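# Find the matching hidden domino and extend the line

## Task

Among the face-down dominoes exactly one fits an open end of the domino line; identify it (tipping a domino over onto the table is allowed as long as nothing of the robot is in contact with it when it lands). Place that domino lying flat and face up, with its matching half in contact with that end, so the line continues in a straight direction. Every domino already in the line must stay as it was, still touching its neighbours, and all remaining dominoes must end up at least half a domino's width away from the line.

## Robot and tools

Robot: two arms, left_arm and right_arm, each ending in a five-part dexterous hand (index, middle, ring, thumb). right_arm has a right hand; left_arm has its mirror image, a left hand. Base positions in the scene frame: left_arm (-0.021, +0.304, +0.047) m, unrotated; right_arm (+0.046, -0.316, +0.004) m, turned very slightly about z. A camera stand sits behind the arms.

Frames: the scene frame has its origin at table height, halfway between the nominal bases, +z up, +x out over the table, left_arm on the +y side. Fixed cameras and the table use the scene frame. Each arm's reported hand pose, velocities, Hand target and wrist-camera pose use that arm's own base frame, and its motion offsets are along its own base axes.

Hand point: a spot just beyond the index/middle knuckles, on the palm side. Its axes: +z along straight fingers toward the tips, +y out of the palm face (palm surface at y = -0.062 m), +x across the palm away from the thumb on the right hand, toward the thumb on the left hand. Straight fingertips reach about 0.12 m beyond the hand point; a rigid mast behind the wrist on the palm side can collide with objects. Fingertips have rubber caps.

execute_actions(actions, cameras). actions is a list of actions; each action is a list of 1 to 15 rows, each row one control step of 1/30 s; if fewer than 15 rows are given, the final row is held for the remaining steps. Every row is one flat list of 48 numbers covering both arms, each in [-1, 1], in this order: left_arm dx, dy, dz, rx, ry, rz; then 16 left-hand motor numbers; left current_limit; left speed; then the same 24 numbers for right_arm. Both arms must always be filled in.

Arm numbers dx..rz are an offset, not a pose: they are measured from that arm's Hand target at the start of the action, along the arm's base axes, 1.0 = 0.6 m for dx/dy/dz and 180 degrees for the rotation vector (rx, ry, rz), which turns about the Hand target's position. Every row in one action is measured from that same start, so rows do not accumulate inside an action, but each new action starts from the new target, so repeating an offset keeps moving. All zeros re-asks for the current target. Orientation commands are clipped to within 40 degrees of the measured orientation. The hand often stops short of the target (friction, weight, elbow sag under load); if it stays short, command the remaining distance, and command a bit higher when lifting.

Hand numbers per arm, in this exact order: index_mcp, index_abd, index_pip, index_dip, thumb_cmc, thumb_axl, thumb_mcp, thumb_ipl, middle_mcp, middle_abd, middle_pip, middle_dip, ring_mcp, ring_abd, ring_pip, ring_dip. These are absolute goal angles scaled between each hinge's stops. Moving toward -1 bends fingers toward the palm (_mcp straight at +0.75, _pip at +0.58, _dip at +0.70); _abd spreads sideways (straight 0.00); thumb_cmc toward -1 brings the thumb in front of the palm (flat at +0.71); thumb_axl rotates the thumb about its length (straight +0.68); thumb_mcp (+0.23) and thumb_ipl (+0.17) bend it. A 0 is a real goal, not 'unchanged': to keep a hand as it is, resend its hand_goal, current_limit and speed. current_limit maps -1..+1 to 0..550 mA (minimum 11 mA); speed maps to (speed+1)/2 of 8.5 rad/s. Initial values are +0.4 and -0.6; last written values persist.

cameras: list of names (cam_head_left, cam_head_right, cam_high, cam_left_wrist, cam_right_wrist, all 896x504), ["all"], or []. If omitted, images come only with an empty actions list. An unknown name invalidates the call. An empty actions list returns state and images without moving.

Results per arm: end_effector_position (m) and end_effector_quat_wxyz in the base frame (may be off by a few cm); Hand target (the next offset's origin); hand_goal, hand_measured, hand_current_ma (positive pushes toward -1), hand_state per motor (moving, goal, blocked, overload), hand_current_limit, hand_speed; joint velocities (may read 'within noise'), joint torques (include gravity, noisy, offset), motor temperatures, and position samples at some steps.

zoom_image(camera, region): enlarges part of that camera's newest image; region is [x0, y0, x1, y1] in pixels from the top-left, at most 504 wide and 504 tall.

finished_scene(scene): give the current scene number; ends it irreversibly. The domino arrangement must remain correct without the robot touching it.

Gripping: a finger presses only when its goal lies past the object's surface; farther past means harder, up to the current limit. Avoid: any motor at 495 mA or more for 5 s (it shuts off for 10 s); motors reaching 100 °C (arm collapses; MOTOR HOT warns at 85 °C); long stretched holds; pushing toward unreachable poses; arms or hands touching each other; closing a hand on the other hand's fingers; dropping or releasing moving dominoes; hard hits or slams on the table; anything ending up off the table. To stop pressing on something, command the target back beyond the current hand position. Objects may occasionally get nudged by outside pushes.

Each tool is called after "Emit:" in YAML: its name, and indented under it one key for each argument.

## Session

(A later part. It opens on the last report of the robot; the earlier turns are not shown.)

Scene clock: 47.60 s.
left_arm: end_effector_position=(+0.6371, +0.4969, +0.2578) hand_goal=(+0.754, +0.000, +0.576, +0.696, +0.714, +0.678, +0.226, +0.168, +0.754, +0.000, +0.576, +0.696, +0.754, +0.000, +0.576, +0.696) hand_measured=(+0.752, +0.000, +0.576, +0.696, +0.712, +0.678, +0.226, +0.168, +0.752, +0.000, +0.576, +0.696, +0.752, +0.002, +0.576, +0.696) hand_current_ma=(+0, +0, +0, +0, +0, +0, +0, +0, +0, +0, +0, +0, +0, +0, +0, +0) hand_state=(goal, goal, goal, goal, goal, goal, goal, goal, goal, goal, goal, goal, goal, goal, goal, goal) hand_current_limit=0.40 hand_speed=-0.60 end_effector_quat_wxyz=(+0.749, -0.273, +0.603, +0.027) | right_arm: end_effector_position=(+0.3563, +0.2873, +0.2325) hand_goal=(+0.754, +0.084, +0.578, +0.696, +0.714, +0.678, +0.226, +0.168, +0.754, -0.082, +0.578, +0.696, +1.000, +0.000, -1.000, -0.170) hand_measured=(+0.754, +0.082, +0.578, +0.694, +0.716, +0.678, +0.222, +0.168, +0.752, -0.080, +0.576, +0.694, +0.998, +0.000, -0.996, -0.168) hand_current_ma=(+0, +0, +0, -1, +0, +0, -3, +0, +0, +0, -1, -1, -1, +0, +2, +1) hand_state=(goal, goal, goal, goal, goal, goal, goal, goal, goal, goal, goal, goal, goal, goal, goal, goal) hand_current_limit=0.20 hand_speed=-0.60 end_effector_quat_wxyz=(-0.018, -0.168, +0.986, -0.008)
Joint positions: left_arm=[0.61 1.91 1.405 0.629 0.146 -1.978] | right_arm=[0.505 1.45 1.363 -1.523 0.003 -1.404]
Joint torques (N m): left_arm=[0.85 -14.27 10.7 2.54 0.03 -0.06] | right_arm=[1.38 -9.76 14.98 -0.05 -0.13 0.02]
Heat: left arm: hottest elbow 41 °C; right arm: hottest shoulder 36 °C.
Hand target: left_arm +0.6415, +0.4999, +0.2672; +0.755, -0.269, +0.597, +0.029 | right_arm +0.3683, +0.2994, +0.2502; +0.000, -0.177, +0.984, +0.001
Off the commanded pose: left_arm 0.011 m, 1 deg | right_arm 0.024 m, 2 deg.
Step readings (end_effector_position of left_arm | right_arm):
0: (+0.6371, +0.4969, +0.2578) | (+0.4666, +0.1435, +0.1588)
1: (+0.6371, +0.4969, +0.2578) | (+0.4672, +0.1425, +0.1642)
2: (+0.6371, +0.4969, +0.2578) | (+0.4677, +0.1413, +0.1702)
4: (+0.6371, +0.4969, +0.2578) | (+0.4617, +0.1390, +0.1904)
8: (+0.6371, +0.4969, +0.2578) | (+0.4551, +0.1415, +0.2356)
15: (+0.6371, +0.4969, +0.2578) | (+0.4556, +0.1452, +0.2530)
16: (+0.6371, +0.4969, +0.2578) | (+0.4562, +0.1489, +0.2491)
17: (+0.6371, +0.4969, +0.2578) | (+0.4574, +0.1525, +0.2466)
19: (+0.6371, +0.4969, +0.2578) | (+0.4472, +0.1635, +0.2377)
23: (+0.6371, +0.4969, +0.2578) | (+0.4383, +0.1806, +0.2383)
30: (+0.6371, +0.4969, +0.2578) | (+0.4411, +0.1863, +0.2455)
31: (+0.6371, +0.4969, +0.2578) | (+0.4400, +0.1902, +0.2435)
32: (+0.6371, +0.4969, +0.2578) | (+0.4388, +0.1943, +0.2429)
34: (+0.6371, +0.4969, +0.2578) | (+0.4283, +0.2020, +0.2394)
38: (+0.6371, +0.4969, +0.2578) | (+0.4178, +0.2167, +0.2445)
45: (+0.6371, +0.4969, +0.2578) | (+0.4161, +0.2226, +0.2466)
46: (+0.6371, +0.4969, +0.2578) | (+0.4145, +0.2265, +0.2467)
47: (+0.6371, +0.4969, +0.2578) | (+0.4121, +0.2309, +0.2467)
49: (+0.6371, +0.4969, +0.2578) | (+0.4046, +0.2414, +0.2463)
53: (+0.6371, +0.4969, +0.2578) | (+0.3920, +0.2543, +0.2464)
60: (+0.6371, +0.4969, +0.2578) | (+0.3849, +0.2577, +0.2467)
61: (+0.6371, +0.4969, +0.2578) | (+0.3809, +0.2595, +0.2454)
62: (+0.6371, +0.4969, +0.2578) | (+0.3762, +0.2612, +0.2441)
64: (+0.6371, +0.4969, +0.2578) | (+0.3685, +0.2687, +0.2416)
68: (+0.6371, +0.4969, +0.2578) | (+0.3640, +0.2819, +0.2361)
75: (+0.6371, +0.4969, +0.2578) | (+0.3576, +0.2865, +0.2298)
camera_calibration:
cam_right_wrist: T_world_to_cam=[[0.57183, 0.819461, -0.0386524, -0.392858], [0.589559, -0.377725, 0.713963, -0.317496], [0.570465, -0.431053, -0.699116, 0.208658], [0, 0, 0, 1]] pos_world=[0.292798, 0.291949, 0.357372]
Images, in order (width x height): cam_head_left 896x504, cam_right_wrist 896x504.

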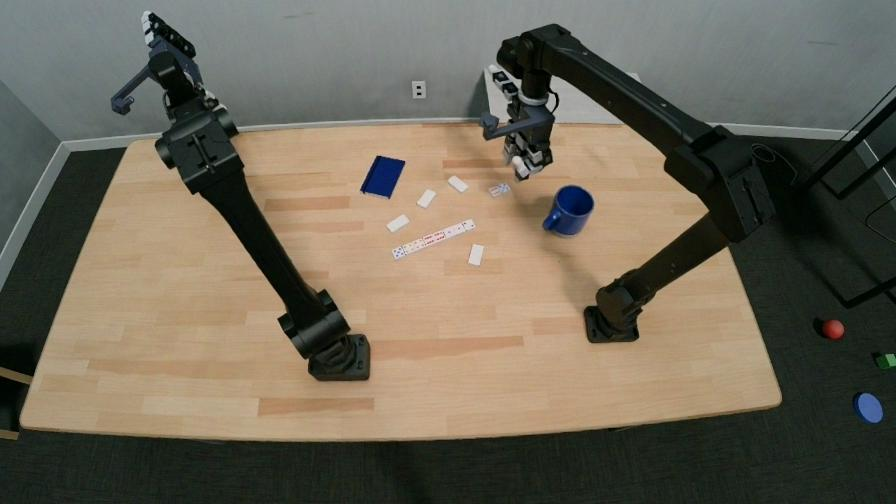

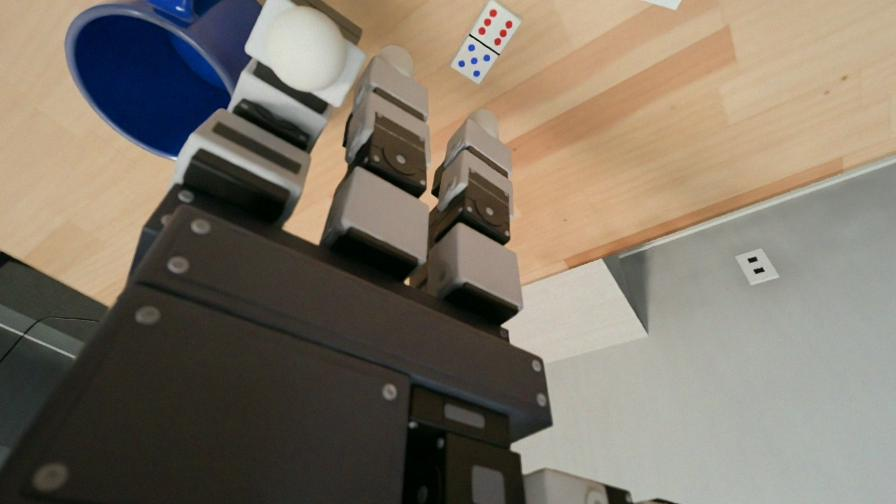

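Emit:
execute_actions:
  actions:
    - [[0,0,0,0,0,0,0.754,0,0.576,0.696,0.714,0.678,0.226,0.168,0.754,0,0.576,0.696,0.754,0,0.576,0.696,0.4,-0.6,0.016,0.006,-0.142,0,0,0.024,0.753,0.083,0.577,0.696,0.714,0.678,0.226,0.168,0.753,-0.083,0.577,0.696,1,0,-1,-0.17,0.2,-0.6]]
  cameras: ["cam_right_wrist"]

Emit:
zoom_image:
  camera: "cam_right_wrist"
  region: [370, 0, 550, 140]

Scene clock: 48.97 s.
left_arm: end_effector_position=(+0.6371, +0.4969, +0.2578) hand_goal=(+0.754, +0.000, +0.576, +0.696, +0.714, +0.678, +0.226, +0.168, +0.754, +0.000, +0.576, +0.696, +0.754, +0.000, +0.576, +0.696) hand_measured=(+0.752, +0.000, +0.576, +0.696, +0.712, +0.678, +0.226, +0.168, +0.752, +0.000, +0.576, +0.696, +0.752, +0.002, +0.576, +0.696) hand_current_ma=(+0, +0, +0, +0, +0, +0, +0, +0, +0, +0, +0, +0, +0, +0, +0, +0) hand_state=(goal, goal, goal, goal, goal, goal, goal, goal, goal, goal, goal, goal, goal, goal, goal, goal) hand_current_limit=0.40 hand_speed=-0.60 end_effector_quat_wxyz=(+0.749, -0.273, +0.603, +0.027) | right_arm: end_effector_position=(+0.3764, +0.3019, +0.1639) hand_goal=(+0.754, +0.084, +0.578, +0.696, +0.714, +0.678, +0.226, +0.168, +0.754, -0.082, +0.578, +0.696, +1.000, +0.000, -1.000, -0.170) hand_measured=(+0.754, +0.082, +0.578, +0.694, +0.716, +0.678, +0.222, +0.168, +0.752, -0.082, +0.576, +0.694, +0.998, +0.000, -0.996, -0.168) hand_current_ma=(+0, -1, +0, -1, +1, +0, -3, +0, +0, +0, -1, -1, -1, +0, +1, +1) hand_state=(goal, goal, goal, goal, goal, goal, goal, goal, goal, goal, goal, goal, goal, goal, goal, goal) hand_current_limit=0.20 hand_speed=-0.60 end_effector_quat_wxyz=(-0.006, -0.210, +0.978, -0.003)
Joint positions: left_arm=[0.61 1.91 1.405 0.629 0.146 -1.978] | right_arm=[0.505 1.545 1.283 -1.321 0.002 -1.49]
Joint torques (N m): left_arm=[0.79 -14.33 10.73 2.51 0.04 -0.06] | right_arm=[0.21 -12.22 9.57 0.55 -0.15 0.04]
Heat: left arm: hottest elbow 41 °C; right arm: hottest shoulder 36 °C.
Hand target: left_arm +0.6415, +0.4999, +0.2672; +0.755, -0.269, +0.597, +0.029 | right_arm +0.3778, +0.3030, +0.1650; +0.000, -0.214, +0.977, +0.001
Off the commanded pose: left_arm 0.011 m, 1 deg | right_arm 0.002 m, 1 deg.
Step readings (end_effector_position of left_arm | right_arm):
0: (+0.6371, +0.4969, +0.2578) | (+0.3562, +0.2873, +0.2325)
1: (+0.6371, +0.4969, +0.2578) | (+0.3573, +0.2883, +0.2273)
2: (+0.6371, +0.4969, +0.2578) | (+0.3633, +0.2921, +0.2229)
4: (+0.6371, +0.4969, +0.2578) | (+0.3720, +0.2979, +0.2066)
8: (+0.6371, +0.4969, +0.2578) | (+0.3763, +0.3013, +0.1741)
15: (+0.6371, +0.4969, +0.2578) | (+0.3765, +0.3019, +0.1639)
camera_calibration:
cam_right_wrist: T_world_to_cam=[[0.499999, 0.865921, -0.0134945, -0.41009], [0.604616, -0.337876, 0.721304, -0.293724], [0.620033, -0.36881, -0.692487, 0.116925], [0, 0, 0, 1]] pos_world=[0.310138, 0.298986, 0.287299]
Images, in order (width x height): cam_right_wrist 896x504.

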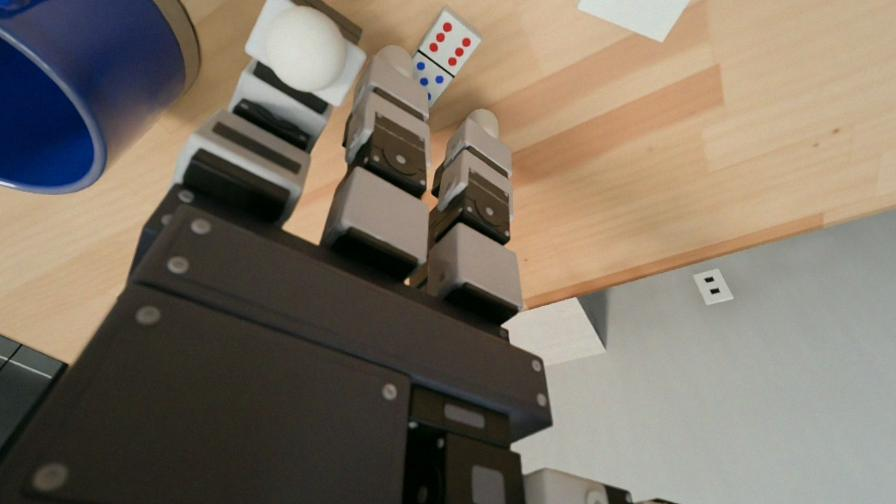

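Scaled by 2.800 from the camera's 896x504 image, which has a finer 1280x720 frame.

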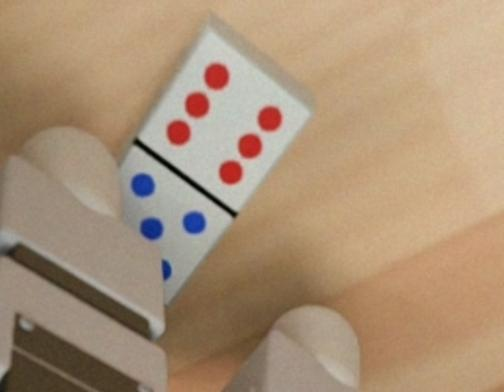

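Emit:
execute_actions:
  actions:
    - [[0,0,0,0,0,0,0.754,0,0.576,0.696,0.714,0.678,0.226,0.168,0.754,0,0.576,0.696,0.754,0,0.576,0.696,0.4,-0.6,-0.003,-0.003,-0.06,0,0,0,0.753,0.083,0.577,0.696,0.714,0.678,0.226,0.168,0.753,-0.083,0.577,0.696,1,0,-1,-0.17,0.2,-0.6]]
  cameras: ["cam_right_wrist"]

Emit:
zoom_image:
  camera: "cam_right_wrist"
  region: [370, 0, 550, 140]

Scene clock: 50.33 s.
left_arm: end_effector_position=(+0.6371, +0.4969, +0.2578) hand_goal=(+0.754, +0.000, +0.576, +0.696, +0.714, +0.678, +0.226, +0.168, +0.754, +0.000, +0.576, +0.696, +0.754, +0.000, +0.576, +0.696) hand_measured=(+0.752, +0.000, +0.576, +0.696, +0.712, +0.678, +0.226, +0.168, +0.752, +0.000, +0.576, +0.696, +0.752, +0.002, +0.576, +0.696) hand_current_ma=(+0, +0, +0, +0, +0, +0, +0, +0, +0, +0, +0, +0, +0, +0, +0, +0) hand_state=(goal, goal, goal, goal, goal, goal, goal, goal, goal, goal, goal, goal, goal, goal, goal, goal) hand_current_limit=0.40 hand_speed=-0.60 end_effector_quat_wxyz=(+0.749, -0.273, +0.603, +0.027) | right_arm: end_effector_position=(+0.3742, +0.3008, +0.1365) hand_goal=(+0.754, +0.084, +0.578, +0.696, +0.714, +0.678, +0.226, +0.168, +0.754, -0.082, +0.578, +0.696, +1.000, +0.000, -1.000, -0.170) hand_measured=(+0.754, +0.082, +0.578, +0.694, +0.716, +0.678, +0.222, +0.168, +0.752, -0.082, +0.576, +0.694, +0.998, +0.000, -0.996, -0.168) hand_current_ma=(+0, -1, +0, -1, +1, +0, -3, +0, +0, +0, -1, -1, -1, +0, +1, +1) hand_state=(goal, goal, goal, goal, goal, goal, goal, goal, goal, goal, goal, goal, goal, goal, goal, goal) hand_current_limit=0.20 hand_speed=-0.60 end_effector_quat_wxyz=(+0.003, -0.212, +0.977, +0.000)
Joint positions: left_arm=[0.61 1.91 1.405 0.629 0.146 -1.978] | right_arm=[0.505 1.55 1.212 -1.227 0.002 -1.492]
Joint torques (N m): left_arm=[0.85 -14.27 10.67 2.52 0.04 -0.05] | right_arm=[0.26 -10.52 9.26 0.58 -0.16 0.03]
Heat: left arm: hottest elbow 42 °C; right arm: hottest shoulder 36 °C.
Hand target: left_arm +0.6415, +0.4999, +0.2672; +0.755, -0.269, +0.597, +0.029 | right_arm +0.3760, +0.3011, +0.1290; +0.000, -0.214, +0.977, +0.001
Off the commanded pose: left_arm 0.011 m, 1 deg | right_arm 0.008 m, 1 deg.
Step readings (end_effector_position of left_arm | right_arm):
0: (+0.6371, +0.4969, +0.2578) | (+0.3763, +0.3019, +0.1639)
1: (+0.6371, +0.4969, +0.2578) | (+0.3761, +0.3018, +0.1609)
2: (+0.6371, +0.4969, +0.2578) | (+0.3784, +0.3031, +0.1576)
4: (+0.6371, +0.4969, +0.2578) | (+0.3786, +0.3032, +0.1484)
8: (+0.6371, +0.4969, +0.2578) | (+0.3728, +0.3000, +0.1366)
15: (+0.6371, +0.4969, +0.2578) | (+0.3742, +0.3008, +0.1365)
camera_calibration:
cam_right_wrist: T_world_to_cam=[[0.498138, 0.867095, 0.00221815, -0.410194], [0.593719, -0.342948, 0.727932, -0.26839], [0.631947, -0.361294, -0.685646, 0.091217], [0, 0, 0, 1]] pos_world=[0.306037, 0.296589, 0.258822]
Images, in order (width x height): cam_right_wrist 896x504.

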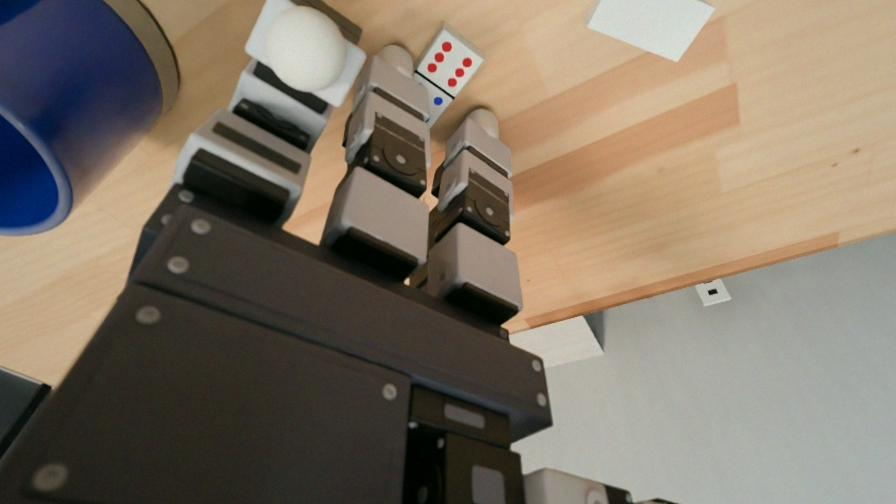

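Scaled by 2.800 from the camera's 896x504 image, which has a finer 1280x720 frame.

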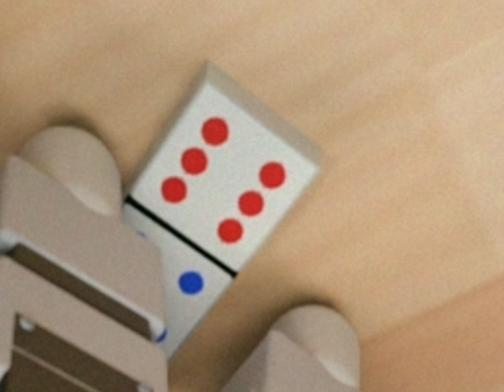

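Emit:
execute_actions:
  actions:
    - [[0,0,0,0,0,0,0.754,0,0.576,0.696,0.714,0.678,0.226,0.168,0.754,0,0.576,0.696,0.754,0,0.576,0.696,0.4,-0.6,-0.013,-0.008,-0.006,0,0,0,0.753,0.083,0.577,0.696,0.714,0.678,0.226,0.168,0.753,-0.083,0.577,0.696,1,0,-1,-0.17,0.2,-0.6]]
  cameras: ["cam_right_wrist"]

Emit:
zoom_image:
  camera: "cam_right_wrist"
  region: [370, 0, 550, 140]

Scene clock: 51.43 s.
left_arm: end_effector_position=(+0.6371, +0.4969, +0.2578) hand_goal=(+0.754, +0.000, +0.576, +0.696, +0.714, +0.678, +0.226, +0.168, +0.754, +0.000, +0.576, +0.696, +0.754, +0.000, +0.576, +0.696) hand_measured=(+0.752, +0.000, +0.576, +0.696, +0.712, +0.678, +0.226, +0.168, +0.752, +0.000, +0.576, +0.696, +0.752, +0.002, +0.576, +0.696) hand_current_ma=(+0, +0, +0, +0, +0, +0, +0, +0, +0, +0, +0, +0, +0, +0, +0, +0) hand_state=(goal, goal, goal, goal, goal, goal, goal, goal, goal, goal, goal, goal, goal, goal, goal, goal) hand_current_limit=0.40 hand_speed=-0.60 end_effector_quat_wxyz=(+0.749, -0.273, +0.603, +0.027) | right_arm: end_effector_position=(+0.3706, +0.2988, +0.1299) hand_goal=(+0.754, +0.084, +0.578, +0.696, +0.714, +0.678, +0.226, +0.168, +0.754, -0.082, +0.578, +0.696, +1.000, +0.000, -1.000, -0.170) hand_measured=(+0.754, +0.086, +0.578, +0.694, +0.716, +0.678, +0.222, +0.168, +0.752, -0.082, +0.576, +0.694, +0.998, +0.000, -0.996, -0.168) hand_current_ma=(+0, +1, +0, -1, +1, +0, -3, +0, +0, +0, -1, -1, -1, +0, +1, +1) hand_state=(goal, goal, goal, goal, goal, goal, goal, goal, goal, goal, goal, goal, goal, goal, goal, goal) hand_current_limit=0.20 hand_speed=-0.60 end_effector_quat_wxyz=(+0.002, -0.212, +0.977, -0.001)
Joint positions: left_arm=[0.61 1.91 1.405 0.629 0.146 -1.978] | right_arm=[0.505 1.548 1.192 -1.212 0.002 -1.493]
Joint torques (N m): left_arm=[0.85 -14.33 10.67 2.52 0.03 -0.06] | right_arm=[0.26 -11.81 7.94 0.54 -0.16 0.04]
Heat: left arm: hottest elbow 42 °C; right arm: hottest shoulder 36 °C.
Hand target: left_arm +0.6415, +0.4999, +0.2672; +0.755, -0.269, +0.597, +0.029 | right_arm +0.3682, +0.2963, +0.1253; +0.000, -0.214, +0.977, +0.001
Off the commanded pose: left_arm 0.011 m, 1 deg | right_arm 0.006 m, 0 deg.
Step readings (end_effector_position of left_arm | right_arm):
0: (+0.6371, +0.4969, +0.2578) | (+0.3742, +0.3008, +0.1365)
1: (+0.6371, +0.4969, +0.2578) | (+0.3736, +0.3004, +0.1353)
2: (+0.6371, +0.4969, +0.2578) | (+0.3736, +0.3004, +0.1340)
4: (+0.6371, +0.4969, +0.2578) | (+0.3715, +0.2993, +0.1305)
8: (+0.6371, +0.4969, +0.2578) | (+0.3707, +0.2989, +0.1300)
15: (+0.6371, +0.4969, +0.2578) | (+0.3706, +0.2988, +0.1299)
camera_calibration:
cam_right_wrist: T_world_to_cam=[[0.497476, 0.867477, -0.000792333, -0.406179], [0.596197, -0.34124, 0.726708, -0.263391], [0.630133, -0.361992, -0.686946, 0.0892813], [0, 0, 0, 1]] pos_world=[0.302838, 0.294791, 0.252418]
Images, in order (width x height): cam_right_wrist 896x504.

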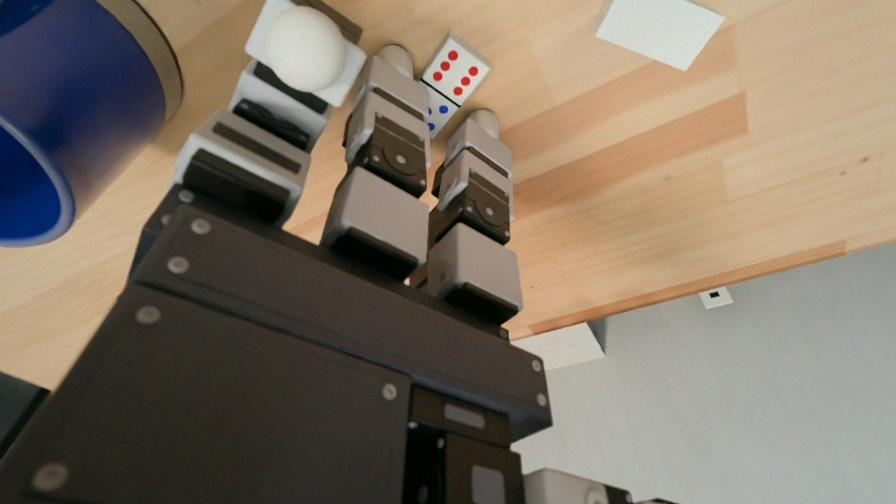

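Scaled by 2.800 from the camera's 896x504 image, which has a finer 1280x720 frame.

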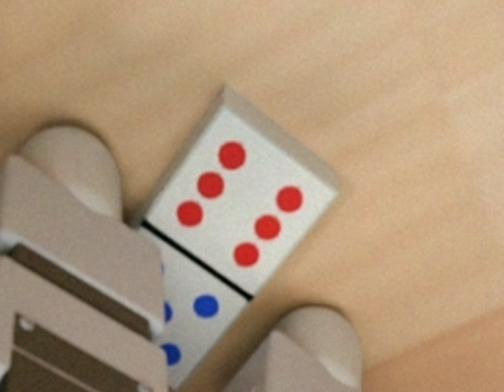

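Emit:
execute_actions:
  actions:
    - [[0,0,0,0,0,0,0.754,0,0.576,0.696,0.714,0.678,0.226,0.168,0.754,0,0.576,0.696,0.754,0,0.576,0.696,0.4,-0.6,0,0,0,0,0,0,0.753,-0.15,0.577,0.696,0.714,0.678,0.226,0.168,0.753,0.15,0.577,0.696,1,0,-1,-0.17,0.2,-0.9]]
    - [[0,0,0,0,0,0,0.754,0,0.576,0.696,0.714,0.678,0.226,0.168,0.754,0,0.576,0.696,0.754,0,0.576,0.696,0.4,-0.6,0,0,0,0,0,0,0.753,-0.15,0.577,0.696,0.714,0.678,0.226,0.168,0.753,0.15,0.577,0.696,1,0,-1,-0.17,0.2,-0.9]]
    - [[0,0,0,0,0,0,0.754,0,0.576,0.696,0.714,0.678,0.226,0.168,0.754,0,0.576,0.696,0.754,0,0.576,0.696,0.4,-0.6,0.0,0.0,0.15,0,0,0,0.753,-0.15,0.577,0.696,0.714,0.678,0.226,0.168,0.753,0.15,0.577,0.696,1,0,-1,-0.17,0.2,-0.9]]
  cameras: ["cam_right_wrist"]

Emit:
zoom_image:
  camera: "cam_right_wrist"
  region: [370, 0, 550, 140]

Scene clock: 54.07 s.
left_arm: end_effector_position=(+0.6371, +0.4969, +0.2578) hand_goal=(+0.754, +0.000, +0.576, +0.696, +0.714, +0.678, +0.226, +0.168, +0.754, +0.000, +0.576, +0.696, +0.754, +0.000, +0.576, +0.696) hand_measured=(+0.752, +0.000, +0.576, +0.696, +0.712, +0.678, +0.226, +0.168, +0.752, +0.000, +0.576, +0.696, +0.752, +0.002, +0.576, +0.696) hand_current_ma=(+0, +0, +0, +0, +0, +0, +0, +0, +0, +0, +0, +0, +0, +0, +0, +0) hand_state=(goal, goal, goal, goal, goal, goal, goal, goal, goal, goal, goal, goal, goal, goal, goal, goal) hand_current_limit=0.40 hand_speed=-0.60 end_effector_quat_wxyz=(+0.749, -0.273, +0.603, +0.027) | right_arm: end_effector_position=(+0.3588, +0.2928, +0.2029) hand_goal=(+0.754, -0.150, +0.578, +0.696, +0.714, +0.678, +0.226, +0.168, +0.754, +0.150, +0.578, +0.696, +1.000, +0.000, -1.000, -0.170) hand_measured=(+0.754, +0.014, +0.578, +0.694, +0.716, +0.678, +0.222, +0.168, +0.752, +0.008, +0.576, +0.694, +0.998, +0.000, -0.996, -0.168) hand_current_ma=(+0, +330, +0, -1, +1, +0, -3, +0, +0, -330, -1, -1, -1, +0, +2, +1) hand_state=(goal, blocked, goal, goal, goal, goal, goal, goal, goal, blocked, goal, goal, goal, goal, goal, goal) hand_current_limit=0.20 hand_speed=-0.90 end_effector_quat_wxyz=(-0.010, -0.212, +0.977, -0.003)
Joint positions: left_arm=[0.61 1.91 1.405 0.629 0.146 -1.978] | right_arm=[0.505 1.479 1.314 -1.426 0 -1.493]
Joint torques (N m): left_arm=[0.73 -14.27 10.66 2.54 0.04 -0.05] | right_arm=[0.21 -10.46 13.42 -0.35 -0.06 0.05]
Heat: left arm: hottest elbow 42 °C; right arm: hottest shoulder 36 °C.
Hand target: left_arm +0.6415, +0.4999, +0.2672; +0.755, -0.269, +0.597, +0.029 | right_arm +0.3682, +0.2963, +0.2153; +0.000, -0.214, +0.977, +0.001
Off the commanded pose: left_arm 0.011 m, 1 deg | right_arm 0.016 m, 1 deg.
Step readings (end_effector_position of left_arm | right_arm):
0: (+0.6371, +0.4969, +0.2578) | (+0.3706, +0.2988, +0.1299)
1: (+0.6371, +0.4969, +0.2578) | (+0.3706, +0.2988, +0.1299)
2: (+0.6371, +0.4969, +0.2578) | (+0.3707, +0.2989, +0.1299)
4: (+0.6371, +0.4969, +0.2578) | (+0.3710, +0.2990, +0.1299)
8: (+0.6371, +0.4969, +0.2578) | (+0.3714, +0.2993, +0.1300)
15: (+0.6371, +0.4969, +0.2578) | (+0.3715, +0.2993, +0.1300)
16: (+0.6371, +0.4969, +0.2578) | (+0.3715, +0.2993, +0.1300)
17: (+0.6371, +0.4969, +0.2578) | (+0.3715, +0.2993, +0.1300)
19: (+0.6371, +0.4969, +0.2578) | (+0.3715, +0.2993, +0.1300)
23: (+0.6371, +0.4969, +0.2578) | (+0.3715, +0.2993, +0.1300)
30: (+0.6371, +0.4969, +0.2578) | (+0.3715, +0.2993, +0.1300)
31: (+0.6371, +0.4969, +0.2578) | (+0.3692, +0.2982, +0.1338)
32: (+0.6371, +0.4969, +0.2578) | (+0.3625, +0.2947, +0.1395)
34: (+0.6371, +0.4969, +0.2578) | (+0.3531, +0.2896, +0.1545)
38: (+0.6371, +0.4969, +0.2578) | (+0.3542, +0.2902, +0.1887)
45: (+0.6371, +0.4969, +0.2578) | (+0.3591, +0.2929, +0.2030)
camera_calibration:
cam_right_wrist: T_world_to_cam=[[0.496934, 0.867571, -0.019439, -0.391067], [0.611794, -0.334365, 0.716874, -0.317054], [0.615439, -0.368131, -0.696932, 0.153818], [0, 0, 0, 1]] pos_world=[0.29364, 0.289892, 0.326886]
Images, in order (width x height): cam_right_wrist 896x504.

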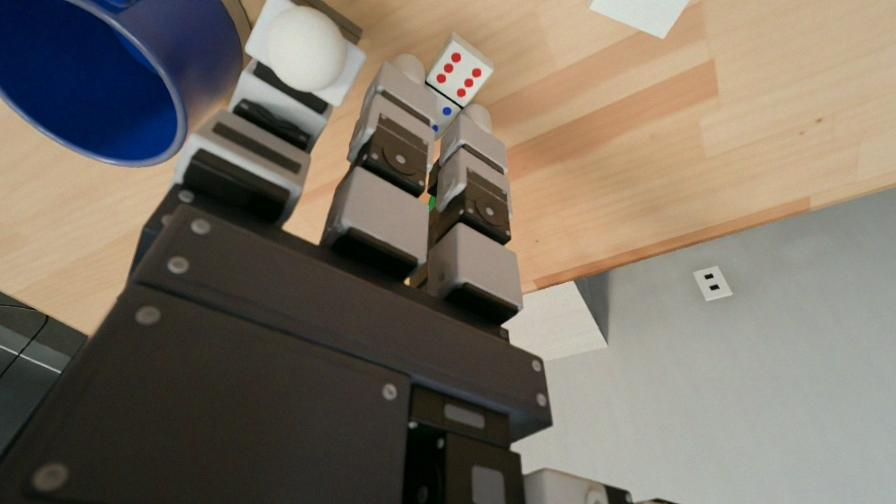

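Scaled by 2.800 from the camera's 896x504 image, which has a finer 1280x720 frame.

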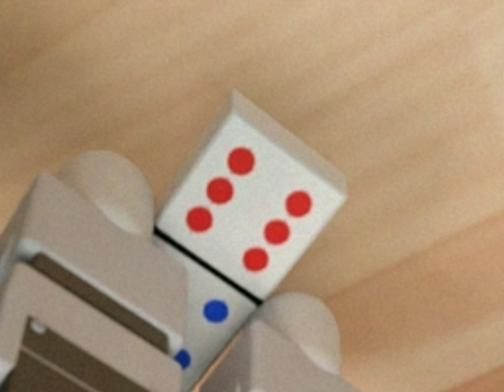

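Emit:
execute_actions:
  actions:
    - [[0,0,0,0,0,0,0.754,0,0.576,0.696,0.714,0.678,0.226,0.168,0.754,0,0.576,0.696,0.754,0,0.576,0.696,0.4,-0.6,-0.0975,0.1042,0.01,0,0,-0.003,0.753,-0.15,0.577,0.696,0.714,0.678,0.226,0.168,0.753,0.15,0.577,0.696,1,0,-1,-0.17,0.2,-0.9]]
    - [[0,0,0,0,0,0,0.754,0,0.576,0.696,0.714,0.678,0.226,0.168,0.754,0,0.576,0.696,0.754,0,0.576,0.696,0.4,-0.6,-0.0975,0.1042,0,0,0,0,0.753,-0.15,0.577,0.696,0.714,0.678,0.226,0.168,0.753,0.15,0.577,0.696,1,0,-1,-0.17,0.2,-0.9]]
    - [[0,0,0,0,0,0,0.754,0,0.576,0.696,0.714,0.678,0.226,0.168,0.754,0,0.576,0.696,0.754,0,0.576,0.696,0.4,-0.6,-0.0975,0.1042,0,0,0,0,0.753,-0.15,0.577,0.696,0.714,0.678,0.226,0.168,0.753,0.15,0.577,0.696,1,0,-1,-0.17,0.2,-0.9]]
    - [[0,0,0,0,0,0,0.754,0,0.576,0.696,0.714,0.678,0.226,0.168,0.754,0,0.576,0.696,0.754,0,0.576,0.696,0.4,-0.6,-0.0975,0.1042,0,0,0,0,0.753,-0.15,0.577,0.696,0.714,0.678,0.226,0.168,0.753,0.15,0.577,0.696,1,0,-1,-0.17,0.2,-0.9]]
  cameras: ["cam_right_wrist","cam_head_left","cam_head_right"]

Scene clock: 57.27 s.
left_arm: end_effector_position=(+0.6371, +0.4969, +0.2578) hand_goal=(+0.754, +0.000, +0.576, +0.696, +0.714, +0.678, +0.226, +0.168, +0.754, +0.000, +0.576, +0.696, +0.754, +0.000, +0.576, +0.696) hand_measured=(+0.752, +0.000, +0.576, +0.696, +0.712, +0.678, +0.226, +0.168, +0.752, +0.000, +0.576, +0.696, +0.752, +0.002, +0.576, +0.696) hand_current_ma=(+0, +0, +0, +0, +0, +0, +0, +0, +0, +0, +0, +0, +0, +0, +0, +0) hand_state=(goal, goal, goal, goal, goal, goal, goal, goal, goal, goal, goal, goal, goal, goal, goal, goal) hand_current_limit=0.40 hand_speed=-0.60 end_effector_quat_wxyz=(+0.749, -0.273, +0.603, +0.027) | right_arm: end_effector_position=(+0.1269, +0.5324, +0.2069) hand_goal=(+0.754, -0.150, +0.578, +0.696, +0.714, +0.678, +0.226, +0.168, +0.754, +0.150, +0.578, +0.696, +1.000, +0.000, -1.000, -0.170) hand_measured=(+0.754, +0.014, +0.580, +0.694, +0.712, +0.678, +0.222, +0.168, +0.748, +0.008, +0.576, +0.694, +0.998, +0.000, -0.996, -0.168) hand_current_ma=(+0, +330, +1, +0, +0, +0, -3, +0, -3, -330, +0, -1, +0, +0, +2, +1) hand_state=(goal, blocked, goal, goal, goal, goal, goal, goal, goal, blocked, goal, goal, goal, goal, goal, goal) hand_current_limit=0.20 hand_speed=-0.90 end_effector_quat_wxyz=(-0.007, -0.216, +0.976, -0.010)
Joint positions: left_arm=[0.61 1.91 1.405 0.629 0.146 -1.978] | right_arm=[1.262 1.586 1.449 -1.458 -0.002 -0.744]
Joint torques (N m): left_arm=[0.85 -14.27 10.69 2.55 0.04 -0.06] | right_arm=[0.44 -11.4 14.61 -0.42 0.09 0.2]
Heat: left arm: hottest elbow 42 °C; right arm: hottest shoulder 36 °C.
Hand target: left_arm +0.6415, +0.4999, +0.2672; +0.755, -0.269, +0.597, +0.029 | right_arm +0.1342, +0.5463, +0.2212; +0.000, -0.210, +0.978, +0.000
Off the commanded pose: left_arm 0.011 m, 1 deg | right_arm 0.021 m, 2 deg.
Step readings (end_effector_position of left_arm | right_arm):
0: (+0.6371, +0.4969, +0.2578) | (+0.3588, +0.2928, +0.2029)
1: (+0.6371, +0.4969, +0.2578) | (+0.3557, +0.2983, +0.2037)
2: (+0.6371, +0.4969, +0.2578) | (+0.3535, +0.3030, +0.2037)
4: (+0.6371, +0.4969, +0.2578) | (+0.3341, +0.3274, +0.2063)
8: (+0.6371, +0.4969, +0.2578) | (+0.2972, +0.3649, +0.2097)
15: (+0.6371, +0.4969, +0.2578) | (+0.3029, +0.3622, +0.2091)
16: (+0.6371, +0.4969, +0.2578) | (+0.3019, +0.3650, +0.2090)
17: (+0.6371, +0.4969, +0.2578) | (+0.3006, +0.3686, +0.2083)
19: (+0.6371, +0.4969, +0.2578) | (+0.2783, +0.3898, +0.2086)
23: (+0.6371, +0.4969, +0.2578) | (+0.2342, +0.4221, +0.2092)
30: (+0.6371, +0.4969, +0.2578) | (+0.2412, +0.4205, +0.2088)
31: (+0.6371, +0.4969, +0.2578) | (+0.2396, +0.4229, +0.2087)
32: (+0.6371, +0.4969, +0.2578) | (+0.2381, +0.4256, +0.2081)
34: (+0.6371, +0.4969, +0.2578) | (+0.2129, +0.4423, +0.2083)
38: (+0.6371, +0.4969, +0.2578) | (+0.1682, +0.4705, +0.2096)
45: (+0.6371, +0.4969, +0.2578) | (+0.1773, +0.4705, +0.2079)
46: (+0.6371, +0.4969, +0.2578) | (+0.1765, +0.4737, +0.2087)
47: (+0.6371, +0.4969, +0.2578) | (+0.1762, +0.4780, +0.2090)
49: (+0.6371, +0.4969, +0.2578) | (+0.1565, +0.5005, +0.2121)
53: (+0.6371, +0.4969, +0.2578) | (+0.1156, +0.5338, +0.2122)
60: (+0.6371, +0.4969, +0.2578) | (+0.1210, +0.5336, +0.2070)
camera_calibration:
cam_right_wrist: T_world_to_cam=[[0.490381, 0.87113, -0.0256659, -0.4834], [0.608017, -0.320872, 0.726193, -0.106512], [0.624373, -0.371717, -0.687012, 0.386258], [0, 0, 0, 1]] pos_world=[0.0606423, 0.530506, 0.330306]
Images, in order (width x height): cam_head_left 896x504, cam_head_right 896x504, cam_right_wrist 896x504.

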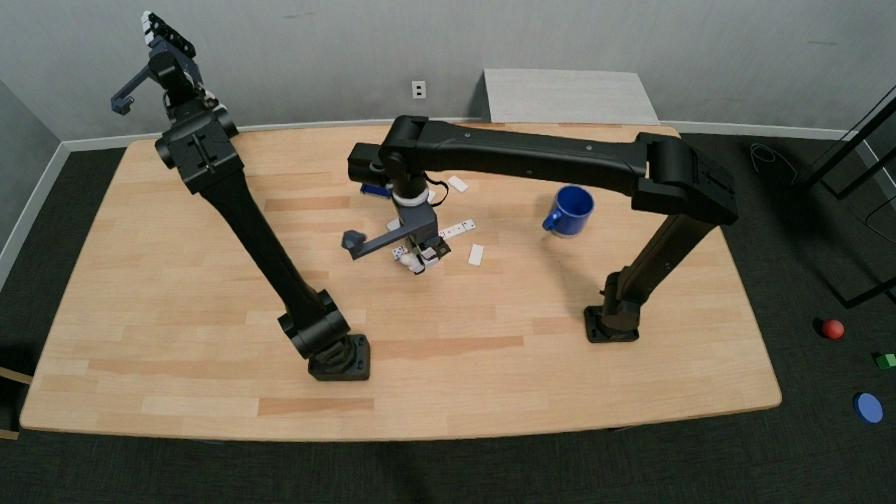

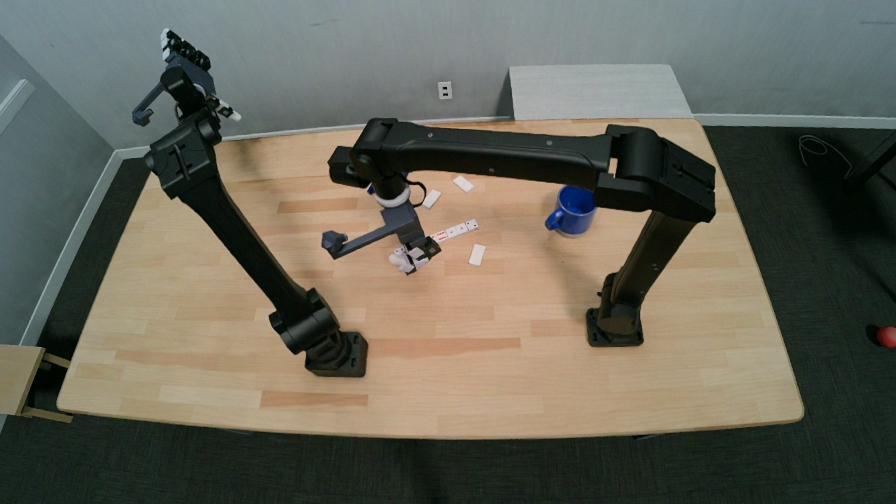

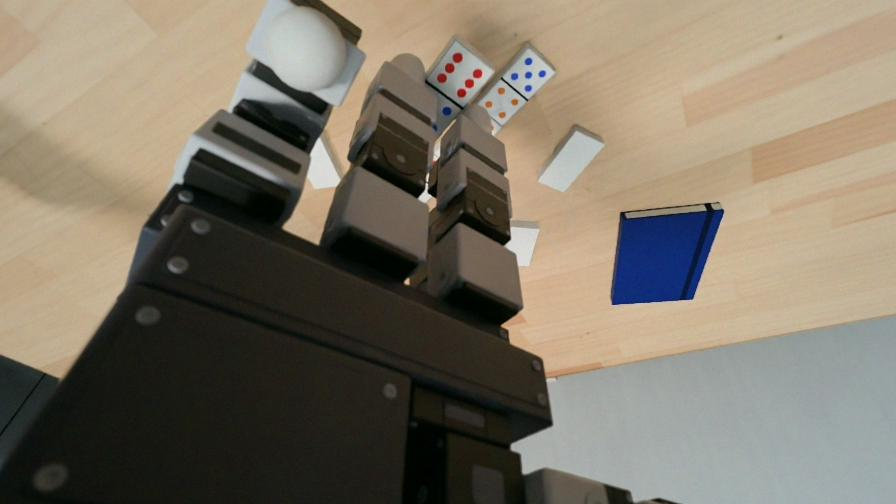

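Emit:
zoom_image:
  camera: "cam_right_wrist"
  region: [410, 20, 570, 140]

Scaled by 3.150 from the camera's 896x504 image, which has a finer 1280x720 frame.

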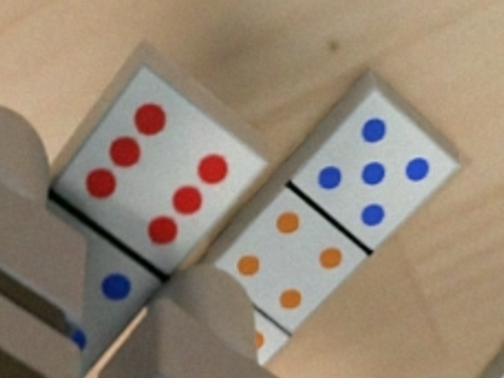

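Emit:
execute_actions:
  actions:
    - [[-0.1925,0.2,0,0,0,0.065,0.754,0,0.576,0.696,0.714,0.678,0.226,0.168,0.754,0,0.576,0.696,0.754,0,0.576,0.696,0.4,-0.6,0,0,0,0,0,0,0.753,-0.15,0.577,0.696,0.714,0.678,0.226,0.168,0.753,0.15,0.577,0.696,1,0,-1,-0.17,0.2,-0.9]]
    - [[-0.2267,0.155,0,0,0,0.065,0.754,0,0.576,0.696,0.714,0.678,0.226,0.168,0.754,0,0.576,0.696,0.754,0,0.576,0.696,0.4,-0.6,0,0,0,0,0,0,0.753,-0.15,0.577,0.696,0.714,0.678,0.226,0.168,0.753,0.15,0.577,0.696,1,0,-1,-0.17,0.2,-0.9]]
    - [[-0.2533,0.107,0,0,0,0.065,0.754,0,0.576,0.696,0.714,0.678,0.226,0.168,0.754,0,0.576,0.696,0.754,0,0.576,0.696,0.4,-0.6,0.057,0.138,-0.012,0,0,-0.0072,0.753,-0.15,0.577,0.696,0.714,0.678,0.226,0.168,0.753,0.15,0.577,0.696,1,0,-1,-0.17,0.2,-0.9]]
  cameras: ["cam_right_wrist","cam_head_left","cam_head_right"]

Scene clock: 62.87 s.
left_arm: end_effector_position=(+0.2361, +0.7682, +0.2532) hand_goal=(+0.754, +0.000, +0.576, +0.696, +0.714, +0.678, +0.226, +0.168, +0.754, +0.000, +0.576, +0.696, +0.754, +0.000, +0.576, +0.696) hand_measured=(+0.750, +0.002, +0.576, +0.696, +0.710, +0.678, +0.226, +0.168, +0.748, +0.002, +0.576, +0.696, +0.748, +0.004, +0.576, +0.696) hand_current_ma=(-2, +1, +0, +0, -2, +0, +0, +0, -3, +1, +0, +0, -3, +1, +0, +0) hand_state=(goal, goal, goal, goal, goal, goal, goal, goal, goal, goal, goal, goal, goal, goal, goal, goal) hand_current_limit=0.40 hand_speed=-0.60 end_effector_quat_wxyz=(+0.703, -0.445, +0.495, +0.250) | right_arm: end_effector_position=(+0.1585, +0.6201, +0.1951) hand_goal=(+0.754, -0.150, +0.578, +0.696, +0.714, +0.678, +0.226, +0.168, +0.754, +0.150, +0.578, +0.696, +1.000, +0.000, -1.000, -0.170) hand_measured=(+0.756, +0.014, +0.580, +0.696, +0.714, +0.678, +0.222, +0.168, +0.750, +0.008, +0.576, +0.694, +1.000, +0.000, -0.996, -0.168) hand_current_ma=(+0, +330, +1, +0, +0, +0, -3, +0, -2, -330, +0, -1, +0, +0, +2, +1) hand_state=(goal, blocked, goal, goal, goal, goal, goal, goal, goal, blocked, goal, goal, goal, goal, goal, goal) hand_current_limit=0.20 hand_speed=-0.90 end_effector_quat_wxyz=(-0.009, -0.207, +0.978, -0.014)
Joint positions: left_arm=[1.219 1.903 1.388 0.63 0.145 -1.978] | right_arm=[1.258 1.839 1.754 -1.518 -0.002 -0.729]
Joint torques (N m): left_arm=[1.08 -14.1 11.38 2.59 0.06 -0.06] | right_arm=[-0.26 -16.91 14.13 -0.39 0.11 0.2]
Motor temperatures (°C): left_arm=[34 35 43 30 30 29] | right_arm=[30 36 37 31 31 26]
Heat: left arm: hottest elbow 43 °C; right arm: hottest elbow 37 °C.
Hand target: left_arm +0.2379, +0.7772, +0.2671; +0.712, -0.437, +0.488, +0.255 | right_arm +0.1684, +0.6292, +0.2143; +0.000, -0.199, +0.980, +0.001
Off the commanded pose: left_arm 0.017 m, 2 deg | right_arm 0.023 m, 2 deg.
Step readings (end_effector_position of left_arm | right_arm):
0: (+0.6371, +0.4969, +0.2578) | (+0.1269, +0.5324, +0.2069)
1: (+0.6319, +0.5028, +0.2569) | (+0.1269, +0.5324, +0.2069)
2: (+0.6260, +0.5079, +0.2560) | (+0.1269, +0.5324, +0.2069)
4: (+0.5984, +0.5369, +0.2534) | (+0.1269, +0.5324, +0.2069)
8: (+0.5213, +0.6116, +0.2532) | (+0.1269, +0.5324, +0.2069)
15: (+0.4887, +0.6379, +0.2532) | (+0.1269, +0.5324, +0.2069)
16: (+0.4871, +0.6391, +0.2532) | (+0.1269, +0.5324, +0.2069)
17: (+0.4884, +0.6388, +0.2532) | (+0.1269, +0.5324, +0.2069)
19: (+0.4678, +0.6539, +0.2532) | (+0.1269, +0.5324, +0.2069)
23: (+0.3985, +0.6980, +0.2532) | (+0.1269, +0.5324, +0.2069)
30: (+0.3575, +0.7196, +0.2532) | (+0.1269, +0.5324, +0.2069)
31: (+0.3533, +0.7217, +0.2532) | (+0.1291, +0.5374, +0.2094)
32: (+0.3524, +0.7226, +0.2532) | (+0.1330, +0.5462, +0.2112)
34: (+0.3262, +0.7347, +0.2532) | (+0.1452, +0.5812, +0.2188)
38: (+0.2451, +0.7653, +0.2532) | (+0.1600, +0.6253, +0.2127)
45: (+0.2037, +0.7772, +0.2531) | (+0.1585, +0.6200, +0.1951)
camera_calibration:
cam_right_wrist: T_world_to_cam=[[0.505839, 0.861951, -0.0341821, -0.570649], [0.603939, -0.325574, 0.727502, -0.0857659], [0.615942, -0.388643, -0.685254, 0.402503], [0, 0, 0, 1]] pos_world=[0.0925353, 0.620378, 0.318705]
Images, in order (width x height): cam_head_left 896x504, cam_head_right 896x504, cam_right_wrist 896x504.

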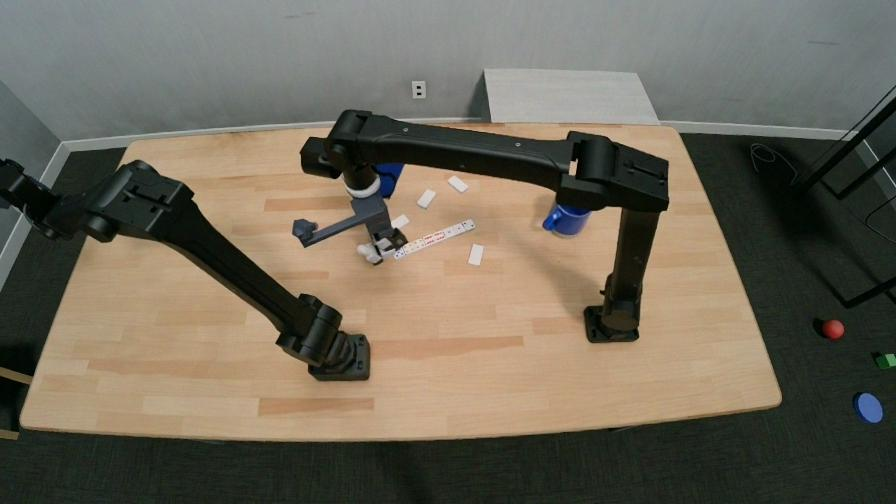

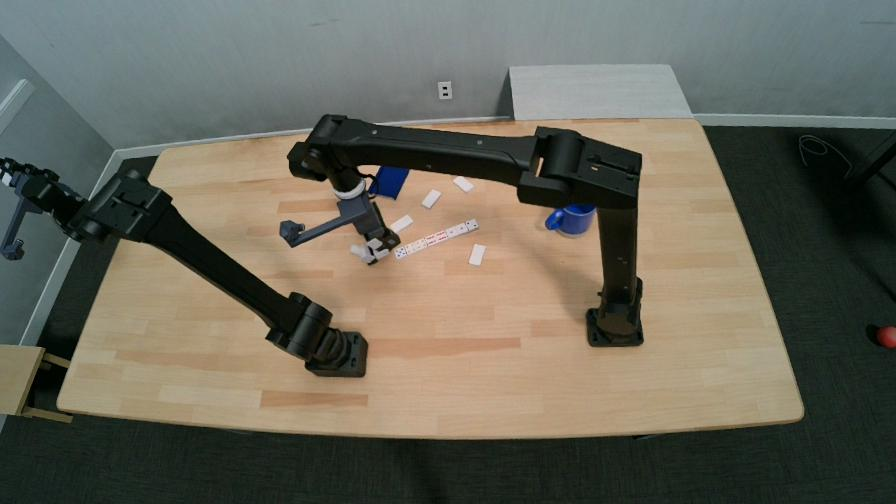

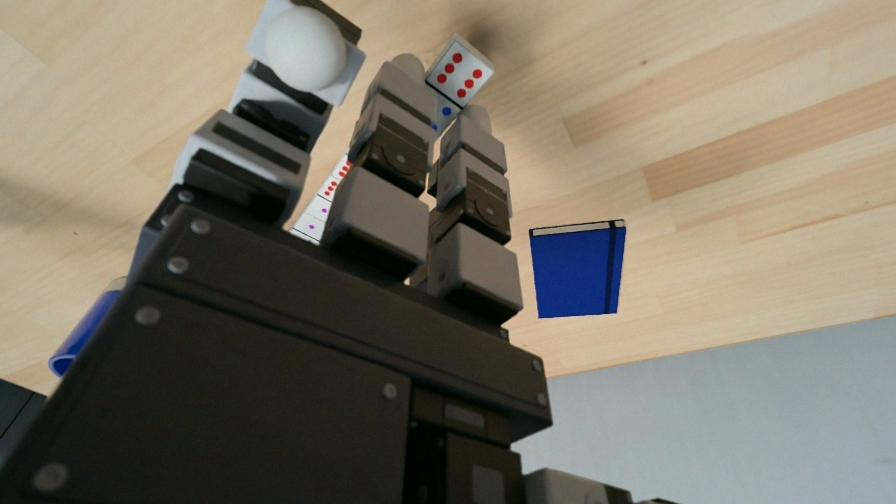

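Emit:
execute_actions:
  actions:
    - [[0,0,0,0,0,0,0.754,0,0.576,0.696,0.754,0.678,0.226,0.168,0.754,0,0.576,0.696,0.754,0,0.576,0.696,0.4,-0.6,-0.006,-0.008,-0.09,0,0,0,0.753,-0.15,0.577,0.696,0.714,0.678,0.226,0.168,0.753,0.15,0.577,0.696,1,0,-1,-0.17,0.2,-0.9]]
  cameras: ["cam_right_wrist","cam_head_left","cam_head_right"]

Emit:
zoom_image:
  camera: "cam_head_left"
  region: [350, 210, 450, 280]

Emit:
zoom_image:
  camera: "cam_head_right"
  region: [350, 210, 450, 280]

Scene clock: 63.80 s.
left_arm: end_effector_position=(+0.2361, +0.7682, +0.2532) hand_goal=(+0.754, +0.000, +0.576, +0.696, +0.754, +0.678, +0.226, +0.168, +0.754, +0.000, +0.576, +0.696, +0.754, +0.000, +0.576, +0.696) hand_measured=(+0.750, +0.002, +0.576, +0.696, +0.744, +0.678, +0.226, +0.168, +0.748, +0.002, +0.576, +0.696, +0.748, +0.004, +0.576, +0.696) hand_current_ma=(-2, +1, +0, +0, -8, +0, +0, +0, -3, +1, +0, +0, -3, +1, +0, +0) hand_state=(goal, goal, goal, goal, goal, goal, goal, goal, goal, goal, goal, goal, goal, goal, goal, goal) hand_current_limit=0.40 hand_speed=-0.60 end_effector_quat_wxyz=(+0.703, -0.445, +0.495, +0.250) | right_arm: end_effector_position=(+0.1595, +0.6222, +0.1661) hand_goal=(+0.754, -0.150, +0.578, +0.696, +0.714, +0.678, +0.226, +0.168, +0.754, +0.150, +0.578, +0.696, +1.000, +0.000, -1.000, -0.170) hand_measured=(+0.756, +0.014, +0.580, +0.696, +0.714, +0.678, +0.222, +0.168, +0.750, +0.008, +0.576, +0.694, +1.000, +0.000, -0.996, -0.168) hand_current_ma=(+1, +330, +1, +0, +0, +0, -3, +0, -1, -330, +0, -1, +0, +0, +2, +1) hand_state=(goal, blocked, goal, goal, goal, goal, goal, goal, goal, blocked, goal, goal, goal, goal, goal, goal) hand_current_limit=0.20 hand_speed=-0.90 end_effector_quat_wxyz=(-0.001, -0.206, +0.979, +0.001)
Joint positions: left_arm=[1.219 1.903 1.388 0.63 0.145 -1.978] | right_arm=[1.258 1.834 1.664 -1.4 -0.002 -0.726]
Joint torques (N m): left_arm=[0.97 -13.74 11.77 2.51 0.05 -0.06] | right_arm=[-0.15 -16.03 9.81 0.69 0.12 0.18]
Heat: left arm: hottest elbow 43 °C; right arm: hottest elbow 37 °C.
Hand target: left_arm +0.2379, +0.7772, +0.2671; +0.712, -0.437, +0.488, +0.255 | right_arm +0.1648, +0.6244, +0.1602; +0.000, -0.199, +0.980, +0.001
Off the commanded pose: left_arm 0.017 m, 2 deg | right_arm 0.008 m, 1 deg.
Step readings (end_effector_position of left_arm | right_arm):
0: (+0.2361, +0.7682, +0.2532) | (+0.1585, +0.6201, +0.1951)
1: (+0.2361, +0.7682, +0.2532) | (+0.1586, +0.6203, +0.1915)
2: (+0.2361, +0.7682, +0.2532) | (+0.1598, +0.6237, +0.1892)
4: (+0.2361, +0.7682, +0.2532) | (+0.1602, +0.6249, +0.1799)
8: (+0.2361, +0.7682, +0.2532) | (+0.1589, +0.6207, +0.1657)
15: (+0.2361, +0.7682, +0.2532) | (+0.1595, +0.6222, +0.1661)
camera_calibration:
cam_right_wrist: T_world_to_cam=[[0.508676, 0.860954, -0.00248626, -0.579016], [0.595623, -0.349823, 0.723088, -0.0474201], [0.621676, -0.369299, -0.690751, 0.370842], [0, 0, 0, 1]] pos_world=[0.0922329, 0.618869, 0.289009]
Images, in order (width x height): cam_head_left 896x504, cam_head_right 896x504, cam_right_wrist 896x504.

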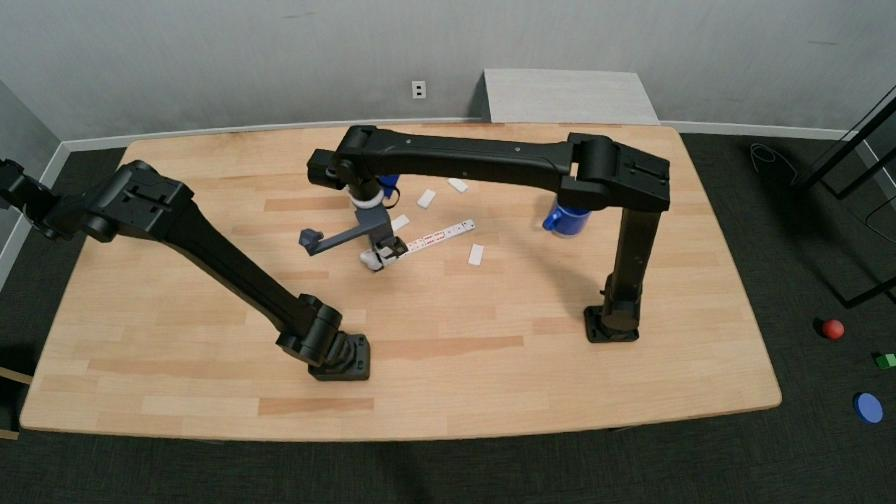

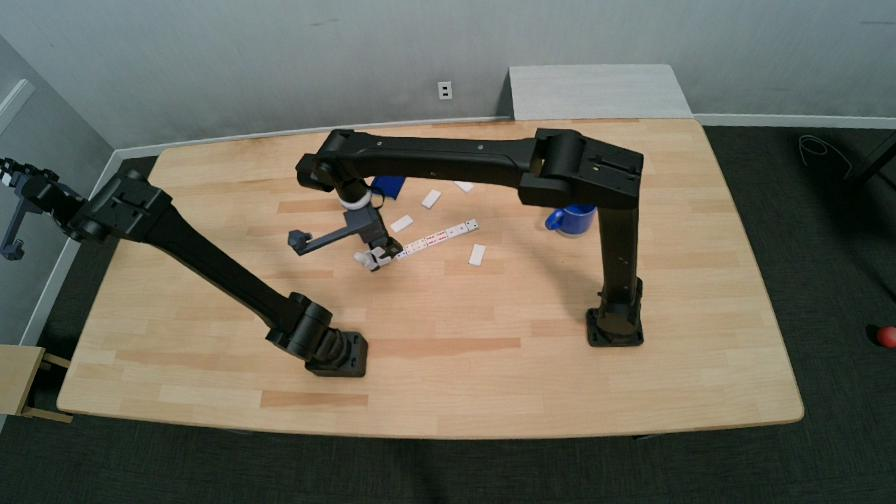

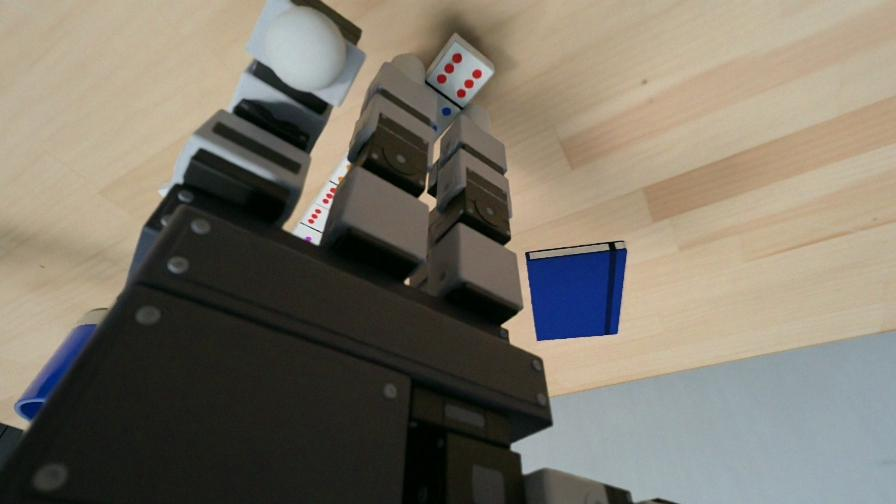

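Scaled by 5.040 from the camera's 896x504 image, which has a finer 1280x720 frame.

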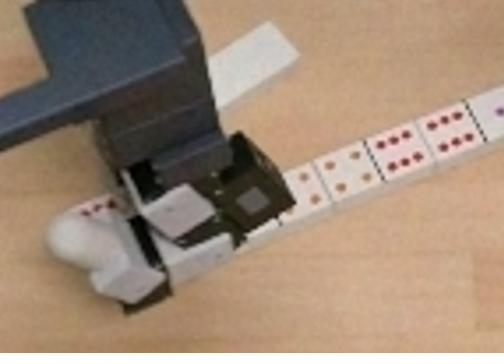

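Scaled by 5.040 from the camera's 896x504 image, which has a finer 1280x720 frame.

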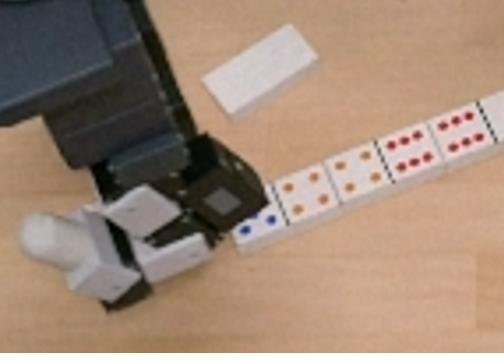

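Emit:
zoom_image:
  camera: "cam_right_wrist"
  region: [280, 130, 380, 260]

Emit:
zoom_image:
  camera: "cam_right_wrist"
  region: [410, 20, 510, 140]

Scaled by 3.877 from the camera's 896x504 image, which has a finer 1280x720 frame.

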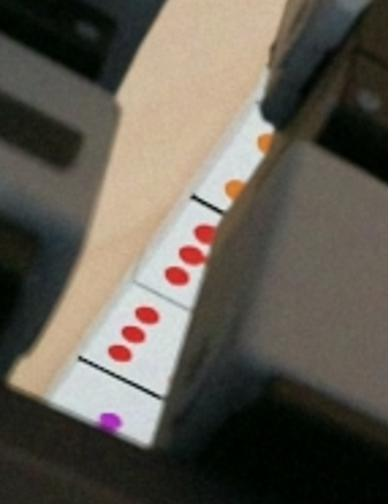

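Scaled by 4.200 from the camera's 896x504 image, which has a finer 1280x720 frame.

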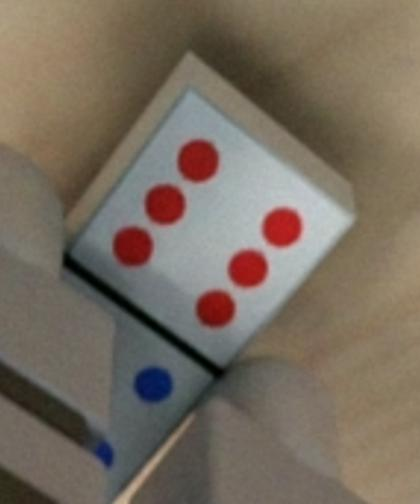

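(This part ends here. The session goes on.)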